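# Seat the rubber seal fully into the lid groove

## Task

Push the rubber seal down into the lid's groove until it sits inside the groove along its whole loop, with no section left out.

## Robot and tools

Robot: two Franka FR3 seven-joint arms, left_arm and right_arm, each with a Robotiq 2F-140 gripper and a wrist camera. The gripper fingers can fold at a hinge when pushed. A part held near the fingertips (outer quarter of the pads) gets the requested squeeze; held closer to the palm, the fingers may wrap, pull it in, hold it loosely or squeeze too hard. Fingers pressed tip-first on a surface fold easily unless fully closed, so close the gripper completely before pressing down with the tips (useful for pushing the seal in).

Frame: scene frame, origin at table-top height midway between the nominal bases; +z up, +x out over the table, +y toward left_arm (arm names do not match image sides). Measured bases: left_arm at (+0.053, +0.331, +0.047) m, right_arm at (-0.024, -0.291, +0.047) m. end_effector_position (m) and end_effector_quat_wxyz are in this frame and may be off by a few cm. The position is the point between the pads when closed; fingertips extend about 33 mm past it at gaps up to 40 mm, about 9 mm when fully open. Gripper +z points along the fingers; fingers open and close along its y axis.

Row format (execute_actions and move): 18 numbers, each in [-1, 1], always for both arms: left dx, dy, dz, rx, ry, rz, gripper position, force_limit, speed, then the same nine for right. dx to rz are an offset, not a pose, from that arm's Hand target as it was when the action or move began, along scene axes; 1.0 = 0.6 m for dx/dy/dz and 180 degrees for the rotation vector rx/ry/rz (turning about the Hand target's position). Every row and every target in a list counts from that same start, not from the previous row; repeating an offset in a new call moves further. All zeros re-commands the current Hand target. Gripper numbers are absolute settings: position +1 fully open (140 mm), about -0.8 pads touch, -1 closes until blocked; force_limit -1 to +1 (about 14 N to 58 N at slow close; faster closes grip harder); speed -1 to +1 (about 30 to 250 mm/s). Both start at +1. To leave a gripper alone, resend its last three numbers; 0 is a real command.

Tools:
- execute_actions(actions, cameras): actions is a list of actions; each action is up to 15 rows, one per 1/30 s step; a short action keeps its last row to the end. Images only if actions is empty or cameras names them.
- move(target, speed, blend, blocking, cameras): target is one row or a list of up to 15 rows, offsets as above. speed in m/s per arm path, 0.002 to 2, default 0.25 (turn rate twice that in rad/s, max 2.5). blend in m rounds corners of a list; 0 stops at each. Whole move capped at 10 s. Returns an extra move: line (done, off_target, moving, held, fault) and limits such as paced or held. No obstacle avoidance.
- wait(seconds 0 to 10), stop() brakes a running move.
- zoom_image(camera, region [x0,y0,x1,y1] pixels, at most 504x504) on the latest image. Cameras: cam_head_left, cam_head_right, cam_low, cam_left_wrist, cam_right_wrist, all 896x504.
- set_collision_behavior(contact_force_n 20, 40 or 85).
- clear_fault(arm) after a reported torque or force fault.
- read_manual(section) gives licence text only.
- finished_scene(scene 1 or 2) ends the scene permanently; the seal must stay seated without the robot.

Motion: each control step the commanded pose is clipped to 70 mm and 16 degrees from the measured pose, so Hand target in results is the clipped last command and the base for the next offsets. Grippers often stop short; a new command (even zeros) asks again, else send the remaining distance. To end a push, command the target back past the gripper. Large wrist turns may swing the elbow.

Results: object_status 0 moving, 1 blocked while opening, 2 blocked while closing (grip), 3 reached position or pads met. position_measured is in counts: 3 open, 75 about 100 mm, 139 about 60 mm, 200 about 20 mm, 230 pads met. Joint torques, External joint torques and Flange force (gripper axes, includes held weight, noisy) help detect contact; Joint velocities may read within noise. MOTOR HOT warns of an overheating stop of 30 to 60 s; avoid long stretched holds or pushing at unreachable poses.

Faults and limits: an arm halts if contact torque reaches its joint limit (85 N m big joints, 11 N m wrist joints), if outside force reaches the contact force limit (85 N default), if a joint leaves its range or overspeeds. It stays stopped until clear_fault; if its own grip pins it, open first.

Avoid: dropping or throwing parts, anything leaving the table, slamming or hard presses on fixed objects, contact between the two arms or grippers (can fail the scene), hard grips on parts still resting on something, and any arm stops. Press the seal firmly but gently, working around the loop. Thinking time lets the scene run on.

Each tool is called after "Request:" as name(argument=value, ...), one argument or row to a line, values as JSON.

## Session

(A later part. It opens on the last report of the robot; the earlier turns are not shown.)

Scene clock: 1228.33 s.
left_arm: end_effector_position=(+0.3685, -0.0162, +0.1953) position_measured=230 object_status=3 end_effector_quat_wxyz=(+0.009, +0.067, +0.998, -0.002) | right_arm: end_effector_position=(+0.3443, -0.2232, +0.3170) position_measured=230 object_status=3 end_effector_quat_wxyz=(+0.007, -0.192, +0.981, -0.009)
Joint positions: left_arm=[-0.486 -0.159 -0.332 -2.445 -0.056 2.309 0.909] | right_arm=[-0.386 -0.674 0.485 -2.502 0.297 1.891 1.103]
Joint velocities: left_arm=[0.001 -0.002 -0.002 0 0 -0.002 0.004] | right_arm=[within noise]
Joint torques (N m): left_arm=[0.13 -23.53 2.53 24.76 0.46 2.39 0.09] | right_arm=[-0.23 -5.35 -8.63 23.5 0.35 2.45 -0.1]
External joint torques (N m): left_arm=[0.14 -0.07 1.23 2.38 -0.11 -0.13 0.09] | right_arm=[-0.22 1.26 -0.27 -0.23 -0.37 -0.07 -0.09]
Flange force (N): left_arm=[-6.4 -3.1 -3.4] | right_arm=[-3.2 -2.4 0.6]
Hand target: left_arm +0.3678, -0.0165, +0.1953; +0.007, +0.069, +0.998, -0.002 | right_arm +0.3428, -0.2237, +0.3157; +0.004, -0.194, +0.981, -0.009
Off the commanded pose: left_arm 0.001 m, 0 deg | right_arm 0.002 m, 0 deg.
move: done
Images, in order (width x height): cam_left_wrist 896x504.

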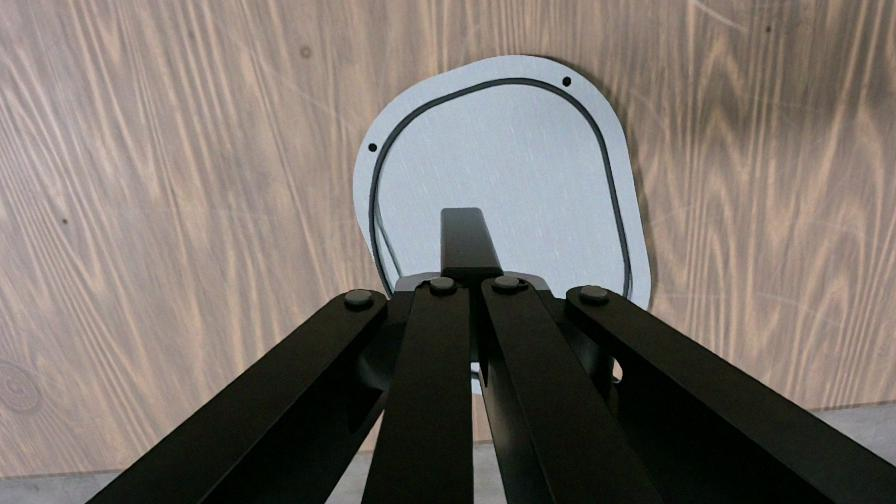

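Request:
move(
  target=[
    [0.042,-0.094,-0.215,0,0,0.083,-1,-1,-1,0,0,0,0,0,0,-1,-1,-1],
  ],
  speed=0.2,
  cameras=["cam_left_wrist"],
)

Scene clock: 1234.70 s.
left_arm: end_effector_position=(+0.3919, -0.0713, +0.0659) position_measured=230 object_status=3 end_effector_quat_wxyz=(+0.006, -0.058, +0.998, +0.001) | right_arm: end_effector_position=(+0.3443, -0.2232, +0.3170) position_measured=230 object_status=3 end_effector_quat_wxyz=(+0.007, -0.192, +0.981, -0.009)
Joint positions: left_arm=[-0.603 0.27 -0.244 -2.314 0.141 2.577 0.478] | right_arm=[-0.386 -0.674 0.485 -2.502 0.297 1.891 1.103]
Joint velocities: left_arm=[0.001 0 -0.001 0 -0.001 -0.001 -0.006] | right_arm=[within noise]
Joint torques (N m): left_arm=[0.01 -35.46 -0.61 21.34 0.46 2.8 -0.32] | right_arm=[-0.24 -5.28 -8.64 23.5 0.35 2.44 -0.15]
External joint torques (N m): left_arm=[0.01 -0.48 1.18 2.32 0.07 0.27 -0.31] | right_arm=[-0.27 1.27 -0.35 -0.25 -0.37 -0.08 -0.15]
Flange force (N): left_arm=[-3.9 -6.1 0.6] | right_arm=[-3.1 -2.7 0.5]
Hand target: left_arm +0.3930, -0.0729, +0.0663; +0.007, -0.061, +0.998, -0.001 | right_arm +0.3428, -0.2237, +0.3157; +0.004, -0.194, +0.981, -0.009
Off the commanded pose: left_arm 0.002 m, 0 deg | right_arm 0.002 m, 0 deg.
move: done
Images, in order (width x height): cam_left_wrist 896x504.

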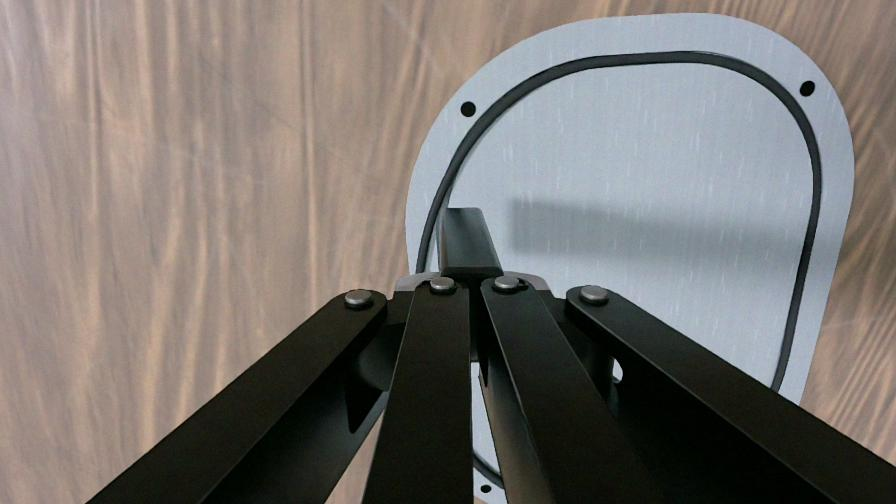

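Request:
move(
  target=[
    [-0.001,-0.018,-0.033,0,0,0,-1,-1,-1,0,0,0,0,0,0,-1,-1,-1],
    [-0.006,-0.018,-0.060,0,0,0,-1,-1,-1,0,0,0,0,0,0,-1,-1,-1],
    [-0.01,0.0,-0.066,0,0,0,-1,-1,-1,0,0,0,0,0,0,-1,-1,-1],
    [-0.016,0.0,-0.082,0,0,0,-1,-1,-1,0,0,0,0,0,0,-1,-1,-1],
    [0.01,-0.012,-0.04,0,0,0,-1,-1,-1,0,0,0,0,0,0,-1,-1,-1],
    [0.015,-0.005,0,0,0,0,-1,-1,-1,0,0,0,0,0,0,-1,-1,-1],
  ],
  speed=[0.12,0.05,0.05,0.06,0.08,0.12],
  cameras=["cam_left_wrist"],
)

Scene clock: 1247.17 s.
left_arm: end_effector_position=(+0.4028, -0.0771, +0.0662) position_measured=230 object_status=3 end_effector_quat_wxyz=(+0.009, -0.063, +0.998, -0.002) | right_arm: end_effector_position=(+0.3443, -0.2232, +0.3170) position_measured=230 object_status=3 end_effector_quat_wxyz=(+0.007, -0.192, +0.981, -0.009)
Joint positions: left_arm=[-0.611 0.29 -0.229 -2.282 0.143 2.574 0.475] | right_arm=[-0.386 -0.674 0.485 -2.502 0.297 1.891 1.103]
Joint velocities: left_arm=[-0.001 -0.001 0.001 0 -0.001 -0.003 0.006] | right_arm=[within noise]
Joint torques (N m): left_arm=[0.88 -36.34 -1.57 20.81 0.29 2.4 0.18] | right_arm=[-0.24 -5.31 -8.67 23.45 0.35 2.45 -0.1]
External joint torques (N m): left_arm=[0.79 -0.52 0.16 1.65 -0.1 -0.14 0.18] | right_arm=[-0.24 1.25 -0.35 -0.25 -0.37 -0.07 -0.1]
Flange force (N): left_arm=[-3.8 -3.0 -1.9] | right_arm=[-3.1 -2.6 0.5]
Hand target: left_arm +0.4020, -0.0759, +0.0663; +0.007, -0.061, +0.998, -0.001 | right_arm +0.3428, -0.2237, +0.3157; +0.004, -0.194, +0.981, -0.009
Off the commanded pose: left_arm 0.001 m, 0 deg | right_arm 0.002 m, 0 deg.
move: done
Images, in order (width x height): cam_left_wrist 896x504.

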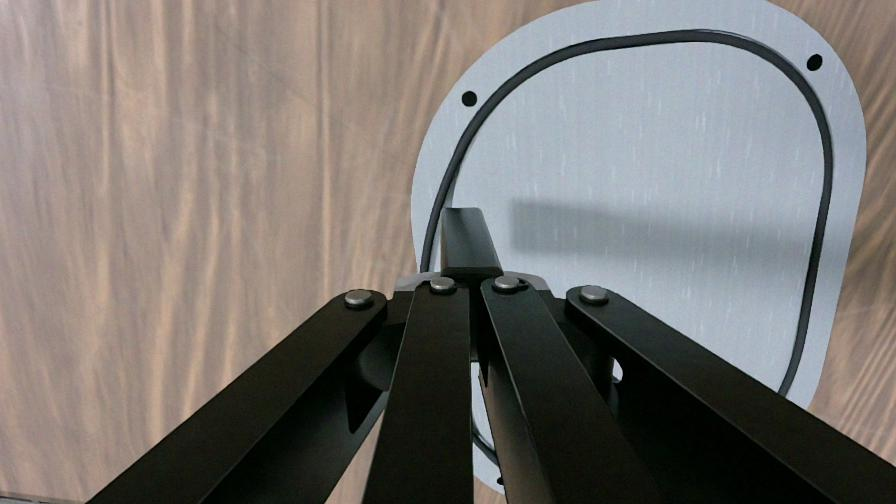

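Request:
move(
  target=[
    [-0.01,-0.020,-0.033,0,0,0,-1,-1,-1,0,0,0,0,0,0,-1,-1,-1],
    [-0.014,-0.021,-0.062,0,0,0,-1,-1,-1,0,0,0,0,0,0,-1,-1,-1],
    [-0.018,0.006,-0.070,0,0,0,-1,-1,-1,0,0,0,0,0,0,-1,-1,-1],
    [-0.024,0.009,-0.085,0,0,0,-1,-1,-1,0,0,0,0,0,0,-1,-1,-1],
  ],
  speed=[0.12,0.05,0.05,0.06],
  cameras=["cam_left_wrist"],
)

Scene clock: 1257.90 s.
left_arm: end_effector_position=(+0.4023, -0.0861, +0.0385) position_measured=230 object_status=3 end_effector_quat_wxyz=(+0.024, -0.060, +0.998, -0.020) | right_arm: end_effector_position=(+0.3443, -0.2232, +0.3170) position_measured=230 object_status=3 end_effector_quat_wxyz=(+0.007, -0.192, +0.981, -0.009)
Joint positions: left_arm=[-0.658 0.346 -0.186 -2.308 0.181 2.705 0.439] | right_arm=[-0.386 -0.674 0.485 -2.502 0.297 1.891 1.103]
Joint velocities: left_arm=[0 0.001 0.001 -0.001 -0.001 0.005 -0.001] | right_arm=[within noise]
Joint torques (N m): left_arm=[0.14 -20.74 0.26 11.24 0.65 1.19 -0.24] | right_arm=[-0.2 -5.29 -8.7 23.54 0.35 2.46 -0.15]
External joint torques (N m): left_arm=[0.32 16 2.17 -6.87 0.31 -1.49 -0.24] | right_arm=[-0.17 1.31 -0.31 -0.17 -0.37 -0.06 -0.14]
Flange force (N): left_arm=[-4.6 -8.0 36.6] | right_arm=[-3.4 -2.6 0.5]
Hand target: left_arm +0.3876, -0.0705, +0.0153; +0.007, -0.061, +0.998, -0.001 | right_arm +0.3428, -0.2237, +0.3157; +0.004, -0.194, +0.981, -0.009
Off the commanded pose: left_arm 0.032 m, 3 deg | right_arm 0.002 m, 0 deg.
move: off_target (left_arm)
Images, in order (width x height): cam_left_wrist 896x504.

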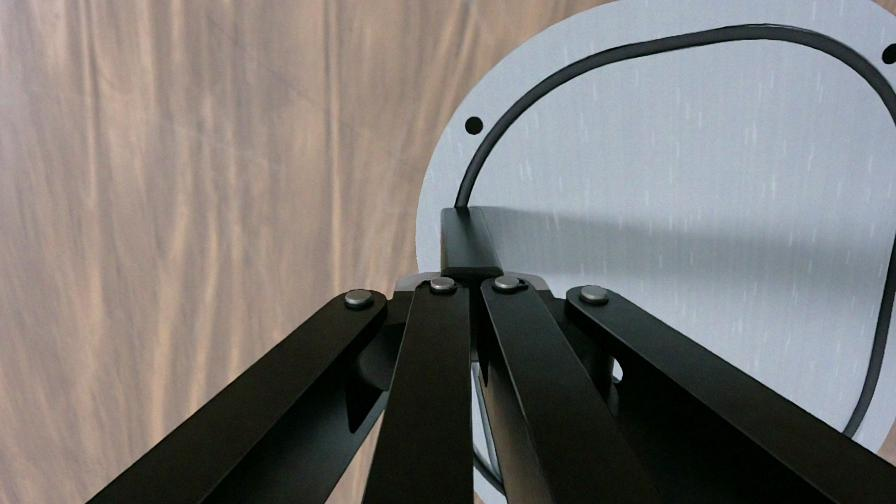

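Request:
move(
  target=[
    [0.024,-0.026,0.035,0,0,0,-1,-1,-1,0,0,0,0,0,0,-1,-1,-1],
    [0.05,-0.026,0.085,0,0,0,-1,-1,-1,0,0,0,0,0,0,-1,-1,-1],
  ],
  speed=0.07,
  cameras=["cam_left_wrist"],
)

Scene clock: 1264.50 s.
left_arm: end_effector_position=(+0.4171, -0.0860, +0.0651) position_measured=230 object_status=3 end_effector_quat_wxyz=(+0.008, -0.063, +0.998, -0.001) | right_arm: end_effector_position=(+0.3443, -0.2232, +0.3170) position_measured=230 object_status=3 end_effector_quat_wxyz=(+0.007, -0.192, +0.981, -0.009)
Joint positions: left_arm=[-0.613 0.331 -0.22 -2.22 0.148 2.549 0.482] | right_arm=[-0.386 -0.674 0.485 -2.502 0.297 1.891 1.103]
Joint velocities: left_arm=[0.001 -0.001 0 -0.001 -0.001 -0.003 0.004] | right_arm=[within noise]
Joint torques (N m): left_arm=[1.08 -38.05 -1.83 21.73 0.47 2.38 0.22] | right_arm=[-0.22 -5.3 -8.63 23.52 0.33 2.44 -0.12]
External joint torques (N m): left_arm=[1 -0.55 0.1 2.18 0.06 -0.17 0.22] | right_arm=[-0.28 1.25 -0.37 -0.21 -0.39 -0.07 -0.12]
Flange force (N): left_arm=[-5.2 -4.5 -1.9] | right_arm=[-3.2 -2.7 0.4]
Hand target: left_arm +0.4176, -0.0861, +0.0663; +0.007, -0.061, +0.998, -0.001 | right_arm +0.3428, -0.2237, +0.3157; +0.004, -0.194, +0.981, -0.009
Off the commanded pose: left_arm 0.001 m, 0 deg | right_arm 0.002 m, 0 deg.
move: done
Images, in order (width x height): cam_left_wrist 896x504.

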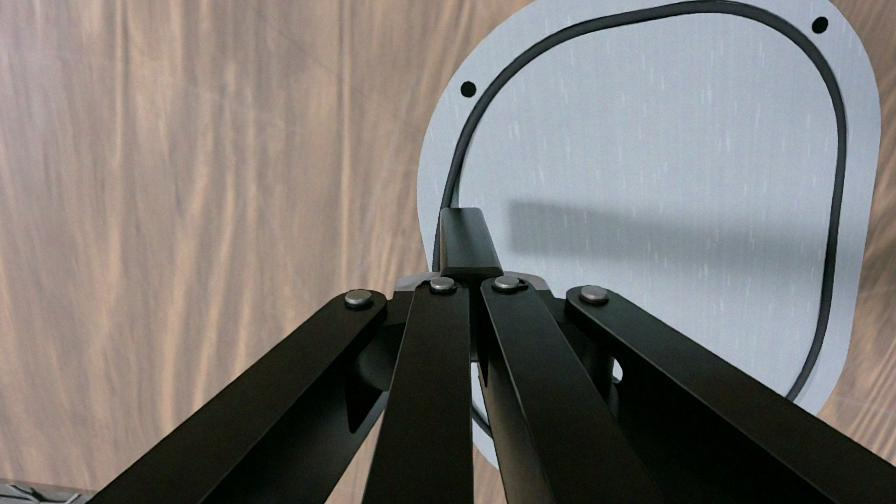

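Request:
move(
  target=[
    [-0.006,-0.014,-0.033,0,0,0,-1,-1,-1,0,0,0,0,0,0,-1,-1,-1],
    [-0.010,-0.015,-0.062,0,0,0,-1,-1,-1,0,0,0,0,0,0,-1,-1,-1],
    [-0.014,0.013,-0.070,0,0,0,-1,-1,-1,0,0,0,0,0,0,-1,-1,-1],
    [-0.020,0.016,-0.085,0,0,0,-1,-1,-1,0,0,0,0,0,0,-1,-1,-1],
    [0.006,-0.012,-0.045,0,0,0,-1,-1,-1,0,0,0,0,0,0,-1,-1,-1],
    [0.03,-0.012,0.0,0,0,0,-1,-1,-1,0,0,0,0,0,0,-1,-1,-1],
  ],
  speed=[0.12,0.05,0.05,0.06,0.07,0.07],
  cameras=["cam_left_wrist"],
)

Scene clock: 1277.00 s.
left_arm: end_effector_position=(+0.4352, -0.0933, +0.0651) position_measured=230 object_status=3 end_effector_quat_wxyz=(+0.008, -0.063, +0.998, -0.001) | right_arm: end_effector_position=(+0.3443, -0.2232, +0.3170) position_measured=230 object_status=3 end_effector_quat_wxyz=(+0.007, -0.192, +0.981, -0.009)
Joint positions: left_arm=[-0.608 0.37 -0.213 -2.156 0.152 2.524 0.496] | right_arm=[-0.386 -0.674 0.485 -2.502 0.297 1.891 1.103]
Joint velocities: left_arm=[0.001 0.001 -0.001 0 0.001 -0.005 0.005] | right_arm=[within noise]
Joint torques (N m): left_arm=[0.89 -39.7 -2.05 22.06 0.49 2.32 0.1] | right_arm=[-0.22 -5.28 -8.64 23.45 0.35 2.44 -0.1]
External joint torques (N m): left_arm=[0.76 -0.75 0.02 2.28 0.07 -0.2 0.1] | right_arm=[-0.21 1.26 -0.29 -0.3 -0.37 -0.08 -0.1]
Flange force (N): left_arm=[-4.9 -5.0 -2.1] | right_arm=[-3.0 -2.4 0.7]
Hand target: left_arm +0.4356, -0.0933, +0.0663; +0.007, -0.061, +0.998, -0.001 | right_arm +0.3428, -0.2237, +0.3157; +0.004, -0.194, +0.981, -0.009
Off the commanded pose: left_arm 0.001 m, 0 deg | right_arm 0.002 m, 0 deg.
move: done
Images, in order (width x height): cam_left_wrist 896x504.

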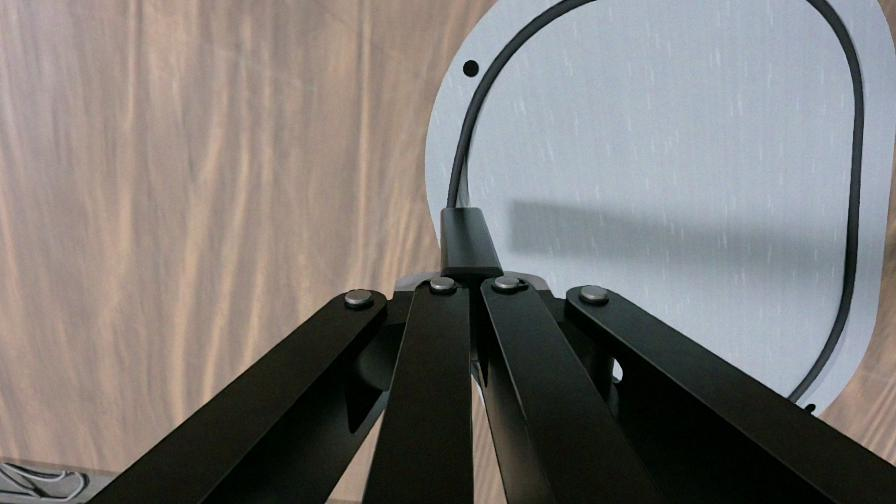

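Request:
move(
  target=[
    [-0.020,-0.008,-0.033,0,0,0.06,-1,-1,-1,0,0,0,0,0,0,-1,-1,-1],
    [-0.026,-0.009,-0.062,0,0,0.06,-1,-1,-1,0,0,0,0,0,0,-1,-1,-1],
    [-0.032,0.018,-0.070,0,0,0.06,-1,-1,-1,0,0,0,0,0,0,-1,-1,-1],
    [-0.038,0.021,-0.088,0,0,0.06,-1,-1,-1,0,0,0,0,0,0,-1,-1,-1],
    [-0.010,-0.008,-0.045,0,0,0.06,-1,-1,-1,0,0,0,0,0,0,-1,-1,-1],
    [0.02,-0.008,0.0,0,0,0.06,-1,-1,-1,0,0,0,0,0,0,-1,-1,-1],
  ],
  speed=[0.12,0.05,0.05,0.06,0.07,0.07],
  cameras=["cam_left_wrist"],
)

Scene clock: 1290.17 s.
left_arm: end_effector_position=(+0.4471, -0.0980, +0.0650) position_measured=230 object_status=3 end_effector_quat_wxyz=(+0.008, -0.157, +0.988, +0.000) | right_arm: end_effector_position=(+0.3443, -0.2232, +0.3170) position_measured=230 object_status=3 end_effector_quat_wxyz=(+0.007, -0.192, +0.981, -0.009)
Joint positions: left_arm=[-0.67 0.394 -0.143 -2.11 0.114 2.505 0.343] | right_arm=[-0.386 -0.674 0.485 -2.502 0.297 1.891 1.103]
Joint velocities: left_arm=[0.002 0.001 0 0 0 -0.004 0.005] | right_arm=[within noise]
Joint torques (N m): left_arm=[1.01 -40.92 -1.05 22.42 0.52 2.44 0.13] | right_arm=[-0.18 -5.26 -8.64 23.53 0.36 2.44 -0.14]
External joint torques (N m): left_arm=[1 -0.47 0.42 2.26 0.08 -0.12 0.14] | right_arm=[-0.2 1.34 -0.3 -0.29 -0.37 -0.09 -0.14]
Flange force (N): left_arm=[-4.7 -6.2 -1.2] | right_arm=[-3.2 -2.6 0.7]
Hand target: left_arm +0.4476, -0.0981, +0.0663; +0.007, -0.155, +0.988, +0.000 | right_arm +0.3428, -0.2237, +0.3157; +0.004, -0.194, +0.981, -0.009
Off the commanded pose: left_arm 0.001 m, 0 deg | right_arm 0.002 m, 0 deg.
move: done
Images, in order (width x height): cam_left_wrist 896x504.

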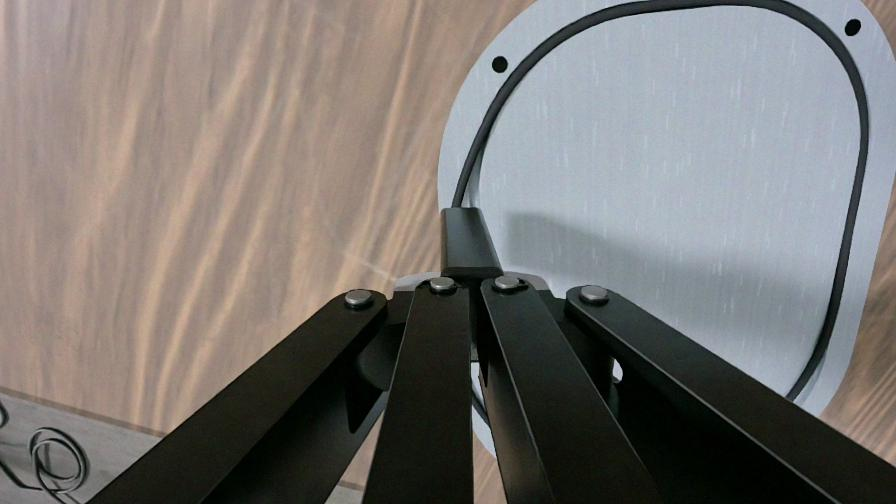

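Request:
move(
  target=[
    [-0.012,-0.028,-0.012,0.106,0.034,0,-1,-1,-1,0,0,0,0,0,0,-1,-1,-1],
  ],
  speed=0.12,
  cameras=["cam_left_wrist"],
)

Scene clock: 1308.43 s.
left_arm: end_effector_position=(+0.4411, -0.1156, +0.0598) position_measured=230 object_status=3 end_effector_quat_wxyz=(-0.019, -0.149, +0.974, +0.170) | right_arm: end_effector_position=(+0.3443, -0.2232, +0.3170) position_measured=230 object_status=3 end_effector_quat_wxyz=(+0.007, -0.192, +0.981, -0.009)
Joint positions: left_arm=[-0.85 0.675 -0.059 -1.605 0.178 1.953 0.255] | right_arm=[-0.386 -0.674 0.485 -2.502 0.297 1.891 1.103]
Joint velocities: left_arm=[0 -0.001 0 0 0.001 -0.004 0.001] | right_arm=[within noise]
Joint torques (N m): left_arm=[-0.09 -49.54 0.8 24.11 0.78 1.33 -0.12] | right_arm=[-0.17 -5.35 -8.58 23.52 0.35 2.45 -0.1]
External joint torques (N m): left_arm=[0.13 -0.22 1.48 2.42 0.09 -0.23 -0.15] | right_arm=[-0.12 1.24 -0.17 -0.21 -0.37 -0.07 -0.09]
Flange force (N): left_arm=[-4.8 -10.6 -4.4] | right_arm=[-3.3 -2.2 0.6]
Hand target: left_arm +0.4404, -0.1149, +0.0591; -0.019, -0.151, +0.973, +0.172 | right_arm +0.3428, -0.2237, +0.3157; +0.004, -0.194, +0.981, -0.009
Off the commanded pose: left_arm 0.001 m, 0 deg | right_arm 0.002 m, 0 deg.
move: done
Images, in order (width x height): cam_left_wrist 896x504.

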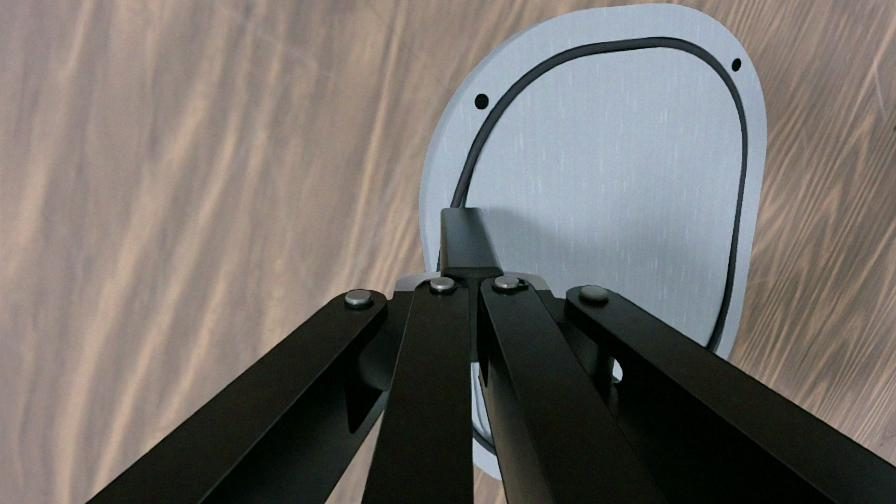

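Request:
move(
  target=[
    [-0.006,-0.005,-0.020,0,0,0,-1,-1,-1,0,0,0,0,0,0,-1,-1,-1],
    [-0.008,-0.006,-0.034,0,0,0,-1,-1,-1,0,0,0,0,0,0,-1,-1,-1],
    [-0.012,0.014,-0.042,0,0,0,-1,-1,-1,0,0,0,0,0,0,-1,-1,-1],
    [-0.017,0.018,-0.058,0,0,0,-1,-1,-1,0,0,0,0,0,0,-1,-1,-1],
  ],
  speed=0.05,
  cameras=["cam_left_wrist"],
)

Scene clock: 1318.83 s.
left_arm: end_effector_position=(+0.4327, -0.1148, +0.0373) position_measured=230 object_status=3 end_effector_quat_wxyz=(-0.016, -0.148, +0.976, +0.162) | right_arm: end_effector_position=(+0.3443, -0.2232, +0.3170) position_measured=230 object_status=3 end_effector_quat_wxyz=(+0.007, -0.192, +0.981, -0.009)
Joint positions: left_arm=[-0.859 0.679 -0.054 -1.664 0.178 2.033 0.242] | right_arm=[-0.386 -0.674 0.485 -2.502 0.297 1.891 1.103]
Joint torques (N m): left_arm=[2.47 -39.59 3.37 16.69 1.22 1.93 -0.16] | right_arm=[-0.24 -5.34 -8.64 23.48 0.34 2.43 -0.15]
External joint torques (N m): left_arm=[2.57 9.22 3.92 -4.39 0.59 0.33 -0.19] | right_arm=[-0.28 1.28 -0.34 -0.26 -0.38 -0.08 -0.15]
Flange force (N): left_arm=[-5.0 -6.2 15.4] | right_arm=[-3.1 -2.7 0.5]
Hand target: left_arm +0.4302, -0.1041, +0.0243; -0.019, -0.151, +0.973, +0.172 | right_arm +0.3428, -0.2237, +0.3157; +0.004, -0.194, +0.981, -0.009
Off the commanded pose: left_arm 0.017 m, 1 deg | right_arm 0.002 m, 0 deg.
move: off_target (left_arm)
Images, in order (width x height): cam_left_wrist 896x504.

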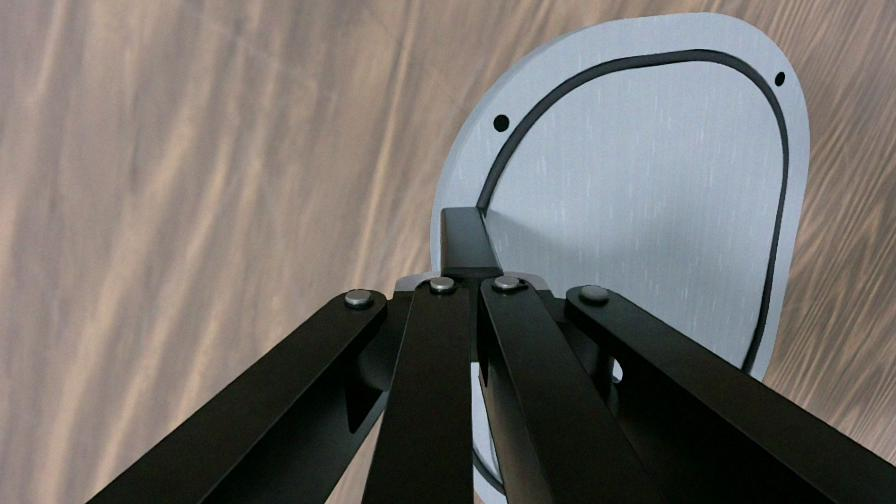

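Request:
move(
  target=[
    [-0.002,0.003,-0.012,0,0,0,-1,-1,-1,0,0,0,0,0,0,-1,-1,-1],
    [-0.004,0.008,-0.026,0,0,0,-1,-1,-1,0,0,0,0,0,0,-1,-1,-1],
  ],
  speed=0.04,
  cameras=["cam_left_wrist"],
)

Request:
move(
  target=[
    [0.01,-0.022,0.04,0,0,0,-1,-1,-1,0,0,0,0,0,0,-1,-1,-1],
    [0.015,-0.026,0.08,0,0,0,-1,-1,-1,0,0,0,0,0,0,-1,-1,-1],
  ],
  speed=0.06,
  cameras=["cam_left_wrist"],
)

Scene clock: 1325.43 s.
left_arm: end_effector_position=(+0.4327, -0.1220, +0.0357) position_measured=230 object_status=3 end_effector_quat_wxyz=(-0.010, -0.146, +0.978, +0.149) | right_arm: end_effector_position=(+0.3443, -0.2232, +0.3170) position_measured=230 object_status=3 end_effector_quat_wxyz=(+0.007, -0.192, +0.981, -0.009)
Joint positions: left_arm=[-0.865 0.672 -0.053 -1.68 0.178 2.07 0.237] | right_arm=[-0.386 -0.674 0.485 -2.502 0.297 1.891 1.103]
Joint velocities: left_arm=[-0.001 0 -0.001 -0.001 -0.001 0.005 -0.001] | right_arm=[within noise]
Joint torques (N m): left_arm=[4.74 -30 6.03 11.59 1.8 1.89 -0.07] | right_arm=[-0.2 -5.31 -8.62 23.47 0.36 2.43 -0.19]
External joint torques (N m): left_arm=[4.86 18.77 6.58 -9.56 1.19 0.19 -0.1] | right_arm=[-0.2 1.24 -0.3 -0.17 -0.36 -0.07 -0.19]
Flange force (N): left_arm=[-8.5 -10.0 31.4] | right_arm=[-3.2 -2.6 0.4]
Hand target: left_arm +0.4278, -0.0993, +0.0087; -0.019, -0.151, +0.973, +0.172 | right_arm +0.3428, -0.2237, +0.3157; +0.004, -0.194, +0.981, -0.009
Off the commanded pose: left_arm 0.036 m, 3 deg | right_arm 0.002 m, 0 deg.
move: off_target (left_arm)
Images, in order (width x height): cam_left_wrist 896x504.

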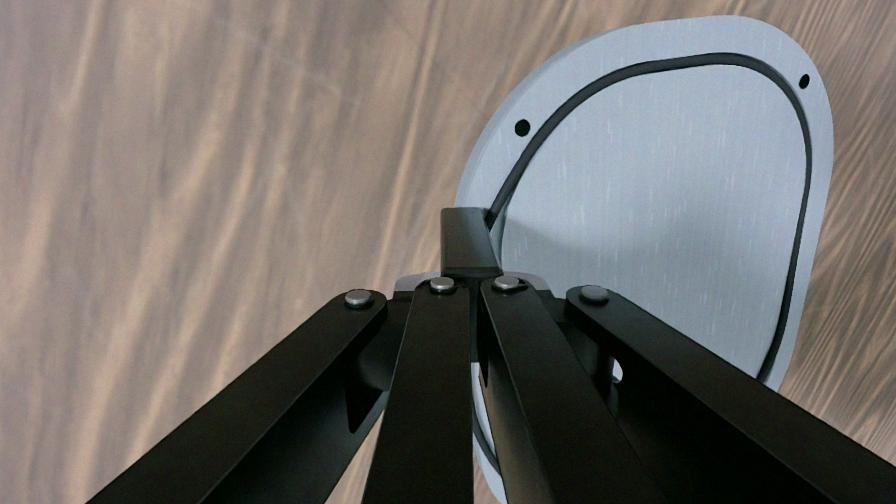

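Scene clock: 1327.30 s.
left_arm: end_effector_position=(+0.4370, -0.1149, +0.0554) position_measured=230 object_status=3 end_effector_quat_wxyz=(-0.018, -0.153, +0.973, +0.172) | right_arm: end_effector_position=(+0.3443, -0.2232, +0.3170) position_measured=230 object_status=3 end_effector_quat_wxyz=(+0.007, -0.192, +0.981, -0.009)
Joint positions: left_arm=[-0.859 0.677 -0.053 -1.616 0.176 1.962 0.242] | right_arm=[-0.386 -0.674 0.485 -2.502 0.297 1.891 1.103]
Joint velocities: left_arm=[0.001 -0.001 0.001 -0.001 -0.001 -0.005 0] | right_arm=[within noise]
Joint torques (N m): left_arm=[0.81 -50.09 0.04 23.57 0.67 1.41 0.18] | right_arm=[-0.22 -5.31 -8.65 23.49 0.35 2.44 -0.15]
External joint torques (N m): left_arm=[0.87 -0.82 0.48 1.99 -0.02 -0.14 0.14] | right_arm=[-0.2 1.26 -0.3 -0.2 -0.37 -0.08 -0.15]
Flange force (N): left_arm=[-3.9 -6.2 -3.9] | right_arm=[-3.2 -2.6 0.4]
Hand target: left_arm +0.4368, -0.1149, +0.0567; -0.019, -0.151, +0.973, +0.172 | right_arm +0.3428, -0.2237, +0.3157; +0.004, -0.194, +0.981, -0.009
Off the commanded pose: left_arm 0.001 m, 0 deg | right_arm 0.002 m, 0 deg.
move: done
Images, in order (width x height): cam_left_wrist 896x504.

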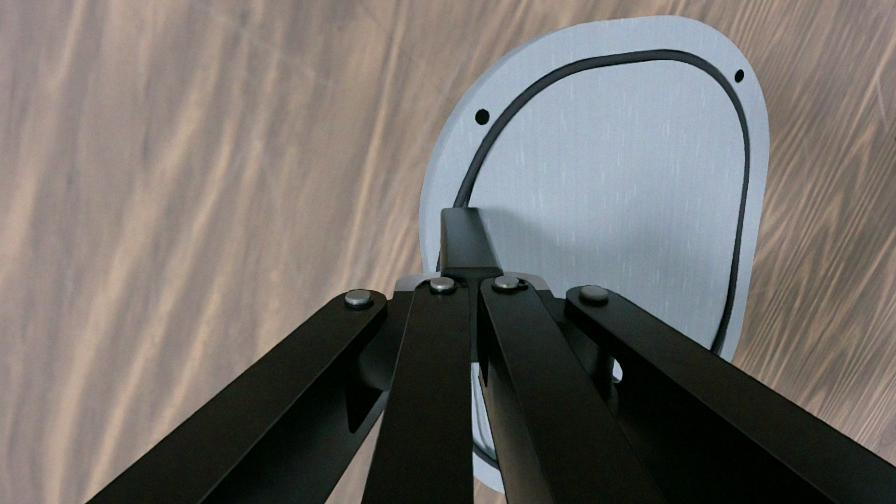

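Request:
move(
  target=[
    [-0.006,-0.007,-0.016,0,0,0,-1,-1,-1,0,0,0,0,0,0,-1,-1,-1],
    [-0.008,-0.008,-0.031,0,0,0,-1,-1,-1,0,0,0,0,0,0,-1,-1,-1],
    [-0.012,0.013,-0.042,0,0,0,-1,-1,-1,0,0,0,0,0,0,-1,-1,-1],
    [-0.014,0.017,-0.048,0,0,0,-1,-1,-1,0,0,0,0,0,0,-1,-1,-1],
    [-0.022,0.042,-0.052,-0.106,-0.034,0,-1,-1,-1,0,0,0,0,0,0,-1,-1,-1],
    [-0.026,0.044,-0.068,-0.106,-0.034,0,-1,-1,-1,0,0,0,0,0,0,-1,-1,-1],
  ],
  speed=0.06,
  cameras=["cam_left_wrist"],
)

Scene clock: 1342.60 s.
left_arm: end_effector_position=(+0.4336, -0.1009, +0.0370) position_measured=230 object_status=3 end_effector_quat_wxyz=(+0.020, -0.157, +0.987, -0.017) | right_arm: end_effector_position=(+0.3443, -0.2232, +0.3170) position_measured=230 object_status=3 end_effector_quat_wxyz=(+0.007, -0.192, +0.981, -0.009)
Joint positions: left_arm=[-0.703 0.417 -0.125 -2.181 0.135 2.642 0.305] | right_arm=[-0.386 -0.674 0.485 -2.502 0.297 1.891 1.103]
Joint velocities: left_arm=[0 -0.002 0 0.002 0 0.004 0] | right_arm=[within noise]
Joint torques (N m): left_arm=[0.05 -25.81 0.07 13.39 0.66 1.86 0.01] | right_arm=[-0.16 -5.28 -8.65 23.5 0.33 2.44 -0.12]
External joint torques (N m): left_arm=[0.02 13.89 1.38 -5.39 0.3 -0.78 0.01] | right_arm=[-0.15 1.26 -0.29 -0.26 -0.39 -0.08 -0.12]
Flange force (N): left_arm=[-3.4 -8.8 29.7] | right_arm=[-3.0 -2.4 0.6]
Hand target: left_arm +0.4212, -0.0885, +0.0159; +0.007, -0.155, +0.988, +0.000 | right_arm +0.3428, -0.2237, +0.3157; +0.004, -0.194, +0.981, -0.009
Off the commanded pose: left_arm 0.027 m, 2 deg | right_arm 0.002 m, 0 deg.
move: off_target (left_arm)
Images, in order (width x height): cam_left_wrist 896x504.

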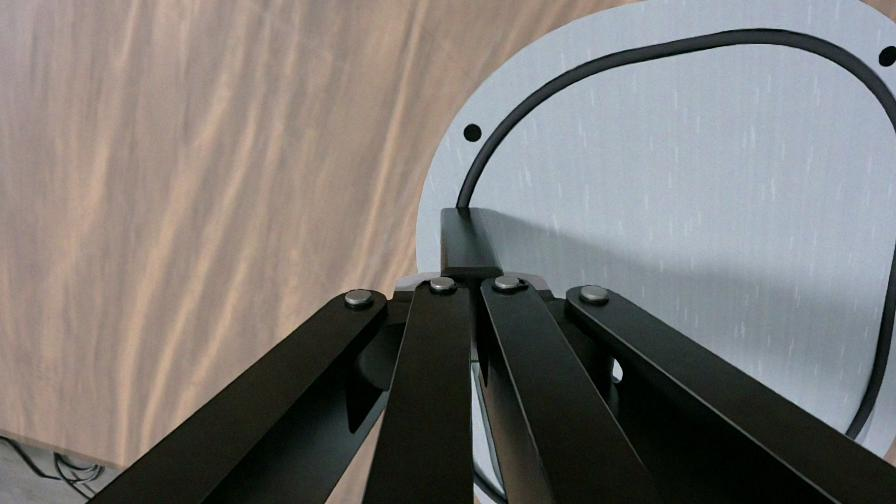

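Request:
move(
  target=[
    [-0.004,0.006,-0.014,0,0,0,-1,-1,-1,0,0,0,0,0,0,-1,-1,-1],
    [0.018,-0.018,0.028,0,0,0,-1,-1,-1,0,0,0,0,0,0,-1,-1,-1],
    [0.04,-0.018,0.09,0,0,0,-1,-1,-1,0,0,0,0,0,0,-1,-1,-1],
  ],
  speed=0.06,
  cameras=["cam_left_wrist"],
)

Scene clock: 1350.83 s.
left_arm: end_effector_position=(+0.4448, -0.0992, +0.0685) position_measured=230 object_status=3 end_effector_quat_wxyz=(+0.008, -0.157, +0.988, +0.000) | right_arm: end_effector_position=(+0.3443, -0.2232, +0.3170) position_measured=230 object_status=3 end_effector_quat_wxyz=(+0.007, -0.192, +0.981, -0.009)
Joint positions: left_arm=[-0.664 0.386 -0.154 -2.112 0.119 2.499 0.337] | right_arm=[-0.386 -0.674 0.485 -2.502 0.297 1.891 1.103]
Joint velocities: left_arm=[0 -0.001 0 0 0 -0.004 0.004] | right_arm=[within noise]
Joint torques (N m): left_arm=[0.69 -40.78 -1.26 22.33 0.5 2.42 0.16] | right_arm=[-0.17 -5.26 -8.67 23.47 0.35 2.44 -0.11]
External joint torques (N m): left_arm=[0.78 -0.47 0.41 2.06 0.06 -0.15 0.16] | right_arm=[-0.12 1.29 -0.26 -0.23 -0.37 -0.07 -0.1]
Flange force (N): left_arm=[-4.2 -5.7 -1.3] | right_arm=[-3.3 -2.4 0.6]
Hand target: left_arm +0.4452, -0.0993, +0.0699; +0.007, -0.155, +0.988, +0.000 | right_arm +0.3428, -0.2237, +0.3157; +0.004, -0.194, +0.981, -0.009
Off the commanded pose: left_arm 0.001 m, 0 deg | right_arm 0.002 m, 0 deg.
move: done
Images, in order (width x height): cam_left_wrist 896x504.

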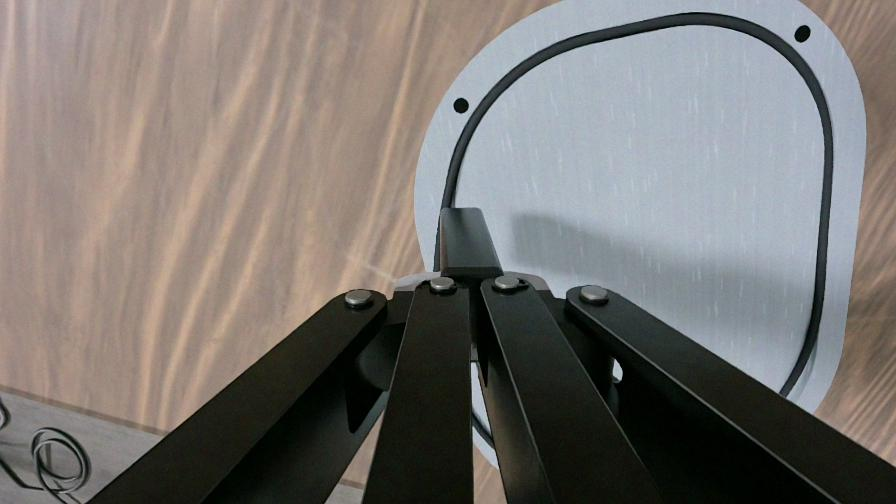

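Request:
move(
  target=[
    [0.007,-0.042,-0.022,0.106,0.034,0,-1,-1,-1,0,0,0,0,0,0,-1,-1,-1],
    [0.005,-0.042,-0.052,0.106,0.034,0,-1,-1,-1,0,0,0,0,0,0,-1,-1,-1],
    [0.0,-0.018,-0.062,0.106,0.034,0,-1,-1,-1,0,0,0,0,0,0,-1,-1,-1],
    [-0.002,-0.014,-0.066,0.106,0.034,0,-1,-1,-1,0,0,0,0,0,0,-1,-1,-1],
    [-0.010,0.013,-0.07,0,0,0,-1,-1,-1,0,0,0,0,0,0,-1,-1,-1],
    [-0.016,0.021,-0.098,0,0,0,-1,-1,-1,0,0,0,0,0,0,-1,-1,-1],
    [0.003,-0.004,-0.04,0,0,0,-1,-1,-1,0,0,0,0,0,0,-1,-1,-1],
    [0.01,-0.004,0,0,0,0,-1,-1,-1,0,0,0,0,0,0,-1,-1,-1],
  ],
  speed=[0.15,0.08,0.07,0.07,0.09,0.08,0.08,0.1],
  cameras=["cam_left_wrist"],
)

Scene clock: 1371.13 s.
left_arm: end_effector_position=(+0.4514, -0.1021, +0.0694) position_measured=230 object_status=3 end_effector_quat_wxyz=(+0.008, -0.156, +0.988, +0.000) | right_arm: end_effector_position=(+0.3443, -0.2232, +0.3170) position_measured=230 object_status=3 end_effector_quat_wxyz=(+0.007, -0.192, +0.981, -0.009)
Joint positions: left_arm=[-0.657 0.399 -0.157 -2.089 0.122 2.49 0.34] | right_arm=[-0.386 -0.674 0.485 -2.502 0.297 1.891 1.103]
Joint velocities: left_arm=[0.002 0 -0.001 0.001 0 -0.004 0.002] | right_arm=[within noise]
Joint torques (N m): left_arm=[0.98 -41.25 -1.22 22.34 0.45 2.44 0.16] | right_arm=[-0.19 -5.3 -8.69 23.49 0.35 2.43 -0.12]
External joint torques (N m): left_arm=[1.02 -0.64 0.48 2.01 0 -0.11 0.16] | right_arm=[-0.18 1.24 -0.37 -0.21 -0.37 -0.09 -0.12]
Flange force (N): left_arm=[-4.3 -5.0 -1.6] | right_arm=[-3.0 -2.5 0.4]
Hand target: left_arm +0.4512, -0.1017, +0.0699; +0.007, -0.155, +0.988, +0.000 | right_arm +0.3428, -0.2237, +0.3157; +0.004, -0.194, +0.981, -0.009
Off the commanded pose: left_arm 0.001 m, 0 deg | right_arm 0.002 m, 0 deg.
move: done
Images, in order (width x height): cam_left_wrist 896x504.

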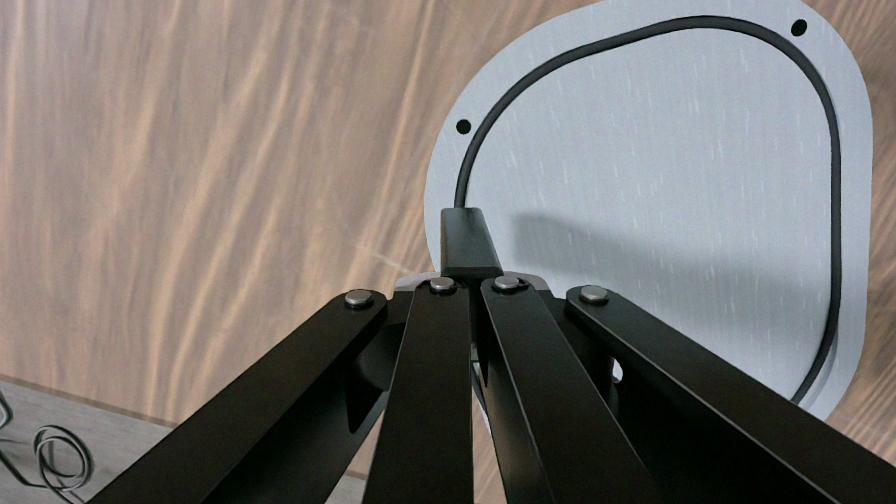

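Request:
move(
  target=[
    [0.05,0.14,0.3,0,0,0.06,-1,-1,-1,0,0,0,0,0,0,-1,-1,-1],
  ],
  cameras=["cam_left_wrist"],
)

Scene clock: 1376.13 s.
left_arm: end_effector_position=(+0.4824, -0.0183, +0.2505) position_measured=230 object_status=3 end_effector_quat_wxyz=(+0.010, -0.249, +0.969, +0.000) | right_arm: end_effector_position=(+0.3443, -0.2232, +0.3170) position_measured=230 object_status=3 end_effector_quat_wxyz=(+0.007, -0.192, +0.981, -0.009)
Joint positions: left_arm=[-0.557 0.024 -0.115 -2.085 0.021 2.121 0.367] | right_arm=[-0.386 -0.674 0.485 -2.502 0.297 1.891 1.103]
Joint velocities: left_arm=[0 0 0 -0.001 0.002 -0.003 0.001] | right_arm=[within noise]
Joint torques (N m): left_arm=[0.47 -32.65 0.67 25.9 0.43 2.42 0.12] | right_arm=[-0.27 -5.31 -8.72 23.45 0.35 2.44 -0.14]
External joint torques (N m): left_arm=[0.48 -0.28 0.74 2.01 -0.21 -0.13 0.12] | right_arm=[-0.27 1.34 -0.35 -0.34 -0.37 -0.08 -0.14]
Flange force (N): left_arm=[-3.6 -5.4 -3.5] | right_arm=[-3.1 -2.7 0.7]
Hand target: left_arm +0.4812, -0.0177, +0.2499; +0.007, -0.247, +0.969, +0.001 | right_arm +0.3428, -0.2237, +0.3157; +0.004, -0.194, +0.981, -0.009
Off the commanded pose: left_arm 0.001 m, 0 deg | right_arm 0.002 m, 0 deg.
move: done
Images, in order (width x height): cam_left_wrist 896x504.

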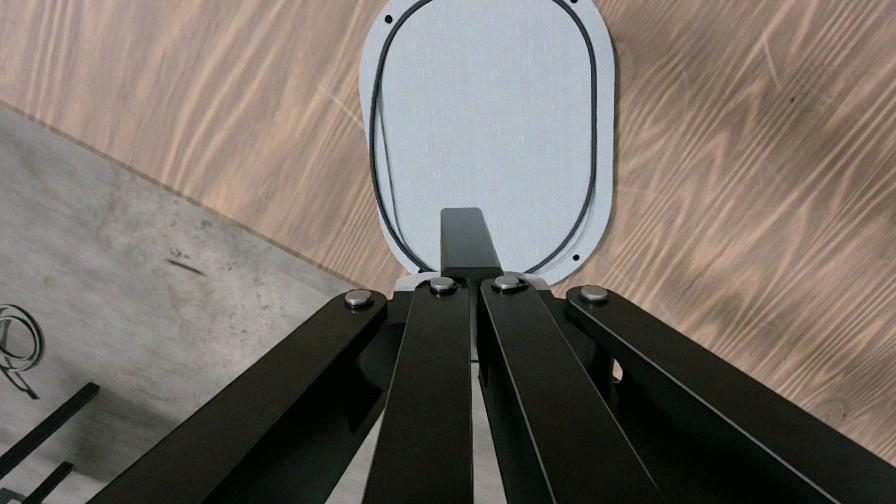

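Request:
move(
  target=[
    [-0.075,-0.04,-0.28,0,0,0,-1,-1,-1,0,0,0,0,0,0,-1,-1,-1],
    [-0.075,-0.04,-0.362,0,0,0,-1,-1,-1,0,0,0,0,0,0,-1,-1,-1],
    [-0.255,0.06,-0.366,0,0,0,-1,-1,-1,0,0,0,0,0,0,-1,-1,-1],
    [-0.245,0.05,-0.3,0,0,0,-1,-1,-1,0,0,0,0,0,0,-1,-1,-1],
    [-0.06,0.14,-0.1,0,0,0,-1,-1,-1,0,0,0,0,0,0,-1,-1,-1],
  ],
  speed=[0.2,0.08,0.1,0.1,0.2],
  cameras=["cam_left_wrist"],
)

Scene clock: 1389.23 s.
left_arm: end_effector_position=(+0.4459, +0.0665, +0.1905) position_measured=230 object_status=3 end_effector_quat_wxyz=(+0.009, -0.250, +0.968, +0.000) | right_arm: end_effector_position=(+0.3443, -0.2232, +0.3170) position_measured=230 object_status=3 end_effector_quat_wxyz=(+0.007, -0.192, +0.981, -0.009)
Joint positions: left_arm=[-0.603 -0.127 0.022 -2.433 0.023 2.318 0.452] | right_arm=[-0.386 -0.674 0.485 -2.502 0.297 1.891 1.103]
Joint velocities: left_arm=[0 0.001 0 -0.001 0 0 0.006] | right_arm=[within noise]
Joint torques (N m): left_arm=[0.12 -25.28 0.97 24.73 0.43 2.4 0.17] | right_arm=[-0.14 -5.33 -8.6 23.48 0.36 2.44 -0.14]
External joint torques (N m): left_arm=[0.06 0.51 1.09 2.31 -0.12 -0.15 0.17] | right_arm=[-0.2 1.29 -0.32 -0.29 -0.37 -0.07 -0.14]
Flange force (N): left_arm=[-5.5 -7.3 -1.9] | right_arm=[-3.1 -2.6 0.7]
Hand target: left_arm +0.4452, +0.0663, +0.1899; +0.007, -0.247, +0.969, +0.001 | right_arm +0.3428, -0.2237, +0.3157; +0.004, -0.194, +0.981, -0.009
Off the commanded pose: left_arm 0.001 m, 0 deg | right_arm 0.002 m, 0 deg.
move: done
Images, in order (width x height): cam_left_wrist 896x504.

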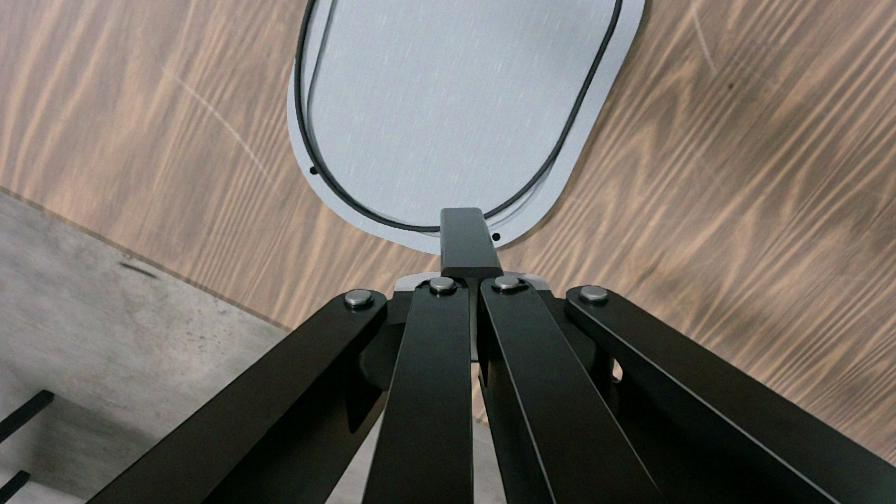

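Request:
move(
  target=[
    [0.012,0.063,-0.15,0,0,0,-1,-1,-1,0,0,0,0,0,0,-1,-1,-1],
    [0.012,0.063,-0.24,0,0,0,-1,-1,-1,0,0,0,0,0,0,-1,-1,-1],
    [0.006,0.063,-0.266,0,0,0,-1,-1,-1,0,0,0,0,0,0,-1,-1,-1],
    [0.013,0.081,-0.275,0,0,0,-1,-1,-1,0,0,0,0,0,0,-1,-1,-1],
    [0.008,0.085,-0.290,0,0,0,-1,-1,-1,0,0,0,0,0,0,-1,-1,-1],
    [0.023,0.072,-0.25,0,0,0,-1,-1,-1,0,0,0,0,0,0,-1,-1,-1],
    [0.0,0.05,-0.15,0,0,0,-1,-1,-1,0,0,0,0,0,0,-1,-1,-1],
  ],
  speed=[0.15,0.1,0.06,0.06,0.06,0.08,0.12],
  cameras=["cam_left_wrist"],
)

Scene clock: 1405.20 s.
left_arm: end_effector_position=(+0.4466, +0.0963, +0.0994) position_measured=230 object_status=3 end_effector_quat_wxyz=(+0.008, -0.246, +0.969, +0.000) | right_arm: end_effector_position=(+0.3443, -0.2232, +0.3170) position_measured=230 object_status=3 end_effector_quat_wxyz=(+0.007, -0.192, +0.981, -0.009)
Joint positions: left_arm=[-0.57 0.021 0.047 -2.546 0.018 2.579 0.518] | right_arm=[-0.386 -0.674 0.485 -2.502 0.297 1.891 1.103]
Joint velocities: left_arm=[0 0 0 0 0 -0.004 -0.006] | right_arm=[within noise]
Joint torques (N m): left_arm=[0.13 -28.27 0.29 20.75 0.77 2.45 -0.23] | right_arm=[-0.18 -5.34 -8.63 23.49 0.34 2.44 -0.1]
External joint torques (N m): left_arm=[0.08 -0.78 0.2 1.68 0.38 -0.08 -0.23] | right_arm=[-0.14 1.23 -0.23 -0.24 -0.38 -0.07 -0.09]
Flange force (N): left_arm=[-1.6 -3.2 -2.7] | right_arm=[-3.1 -2.3 0.6]
Hand target: left_arm +0.4452, +0.0963, +0.0999; +0.007, -0.247, +0.969, +0.001 | right_arm +0.3428, -0.2237, +0.3157; +0.004, -0.194, +0.981, -0.009
Off the commanded pose: left_arm 0.002 m, 0 deg | right_arm 0.002 m, 0 deg.
move: done
Images, in order (width x height): cam_left_wrist 896x504.

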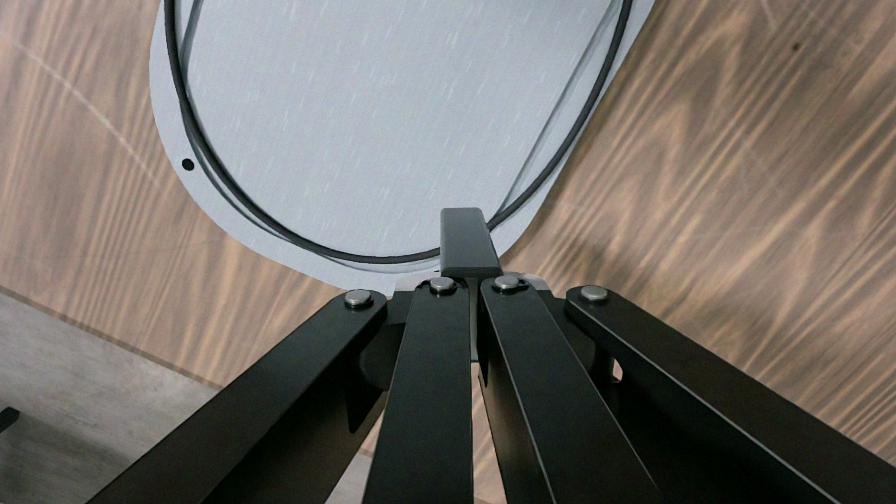

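Request:
move(
  target=[
    [-0.12,0.0,0.45,0,0,-0.17,-1,-1,-1,0,0,0,0,0,0,-1,-1,-1],
  ],
  cameras=["cam_left_wrist"],
)

Scene clock: 1416.90 s.
left_arm: end_effector_position=(+0.3731, +0.0956, +0.3703) position_measured=230 object_status=3 end_effector_quat_wxyz=(+0.008, +0.014, +1.000, -0.003) | right_arm: end_effector_position=(+0.3443, -0.2232, +0.3170) position_measured=230 object_status=3 end_effector_quat_wxyz=(+0.007, -0.192, +0.981, -0.009)
Joint positions: left_arm=[-0.727 -0.532 0.088 -2.331 0.051 1.817 0.918] | right_arm=[-0.386 -0.674 0.485 -2.502 0.297 1.891 1.103]
Joint velocities: left_arm=[0 0.001 0 0.001 0.001 0 0.007] | right_arm=[within noise]
Joint torques (N m): left_arm=[0.08 -12.56 -0.74 26.9 1.09 2.38 0.13] | right_arm=[-0.28 -5.33 -8.67 23.5 0.35 2.43 -0.11]
External joint torques (N m): left_arm=[-0.01 1.18 0.9 2.24 0.33 -0.13 0.13] | right_arm=[-0.27 1.16 -0.33 -0.16 -0.37 -0.07 -0.1]
Flange force (N): left_arm=[-8.8 -4.0 -5.6] | right_arm=[-3.1 -2.5 0.3]
Hand target: left_arm +0.3732, +0.0963, +0.3699; +0.007, +0.018, +1.000, -0.001 | right_arm +0.3428, -0.2237, +0.3157; +0.004, -0.194, +0.981, -0.009
Off the commanded pose: left_arm 0.001 m, 1 deg | right_arm 0.002 m, 0 deg.
move: done
Images, in order (width x height): cam_left_wrist 896x504.

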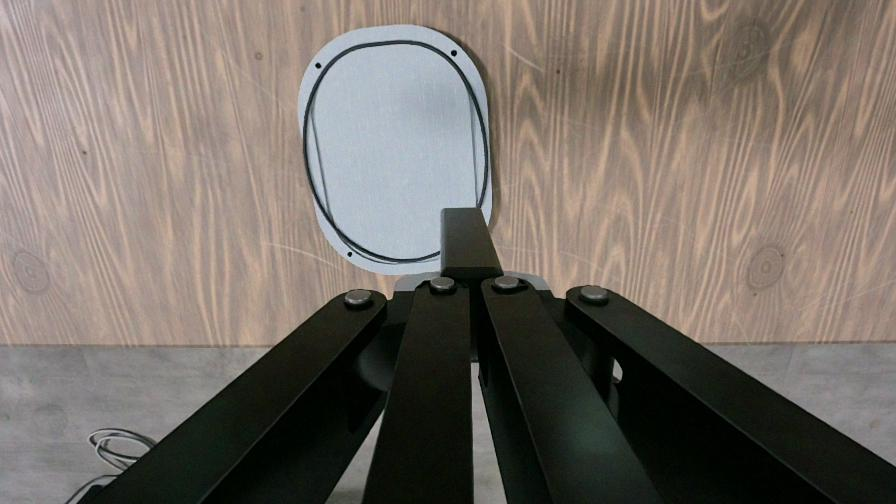

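Request:
move(
  target=[
    [0.2,-0.122,-0.2,0,0,0,-1,-1,-1,0,0,0,0,0,0,-1,-1,-1],
    [0.2,-0.122,-0.48,0,0,0,-1,-1,-1,0,0,0,0,0,0,-1,-1,-1],
  ],
  cameras=["cam_left_wrist"],
)

Scene clock: 1425.47 s.
left_arm: end_effector_position=(+0.4918, +0.0241, +0.0822) position_measured=230 object_status=3 end_effector_quat_wxyz=(+0.006, +0.016, +1.000, +0.000) | right_arm: end_effector_position=(+0.3443, -0.2232, +0.3170) position_measured=230 object_status=3 end_effector_quat_wxyz=(+0.007, -0.192, +0.981, -0.009)
Joint positions: left_arm=[-0.717 0.246 0.121 -2.285 -0.038 2.54 1.015] | right_arm=[-0.386 -0.674 0.485 -2.502 0.297 1.891 1.103]
Joint velocities: left_arm=[0 -0.001 -0.002 0 0.001 0.004 0.004] | right_arm=[within noise]
Joint torques (N m): left_arm=[0.75 -35.02 1.38 21.9 0.25 2.79 0.04] | right_arm=[-0.18 -5.27 -8.65 23.48 0.34 2.43 -0.14]
External joint torques (N m): left_arm=[0.71 0.19 0.22 2.33 -0.19 0.3 0.04] | right_arm=[-0.11 1.24 -0.27 -0.21 -0.37 -0.09 -0.14]
Flange force (N): left_arm=[-7.8 -3.7 1.0] | right_arm=[-3.1 -2.4 0.5]
Hand target: left_arm +0.4932, +0.0231, +0.0819; +0.007, +0.018, +1.000, -0.001 | right_arm +0.3428, -0.2237, +0.3157; +0.004, -0.194, +0.981, -0.009
Off the commanded pose: left_arm 0.002 m, 0 deg | right_arm 0.002 m, 0 deg.
move: done
Images, in order (width x height): cam_left_wrist 896x504.

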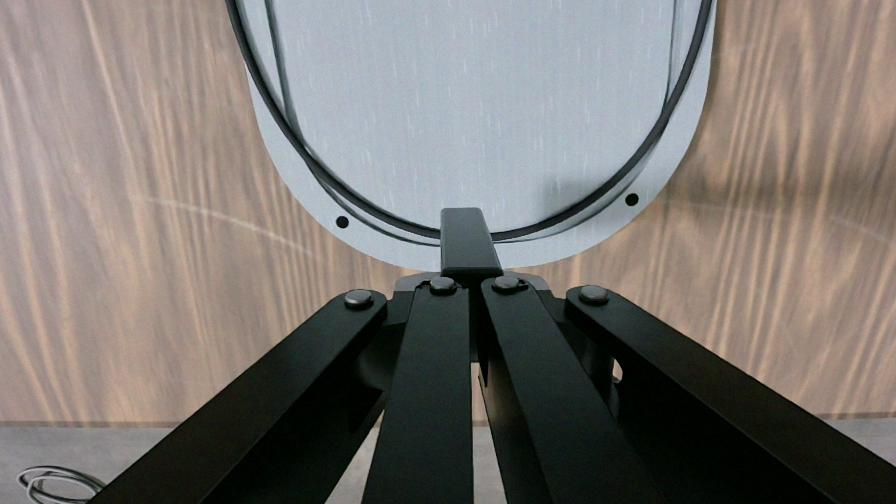

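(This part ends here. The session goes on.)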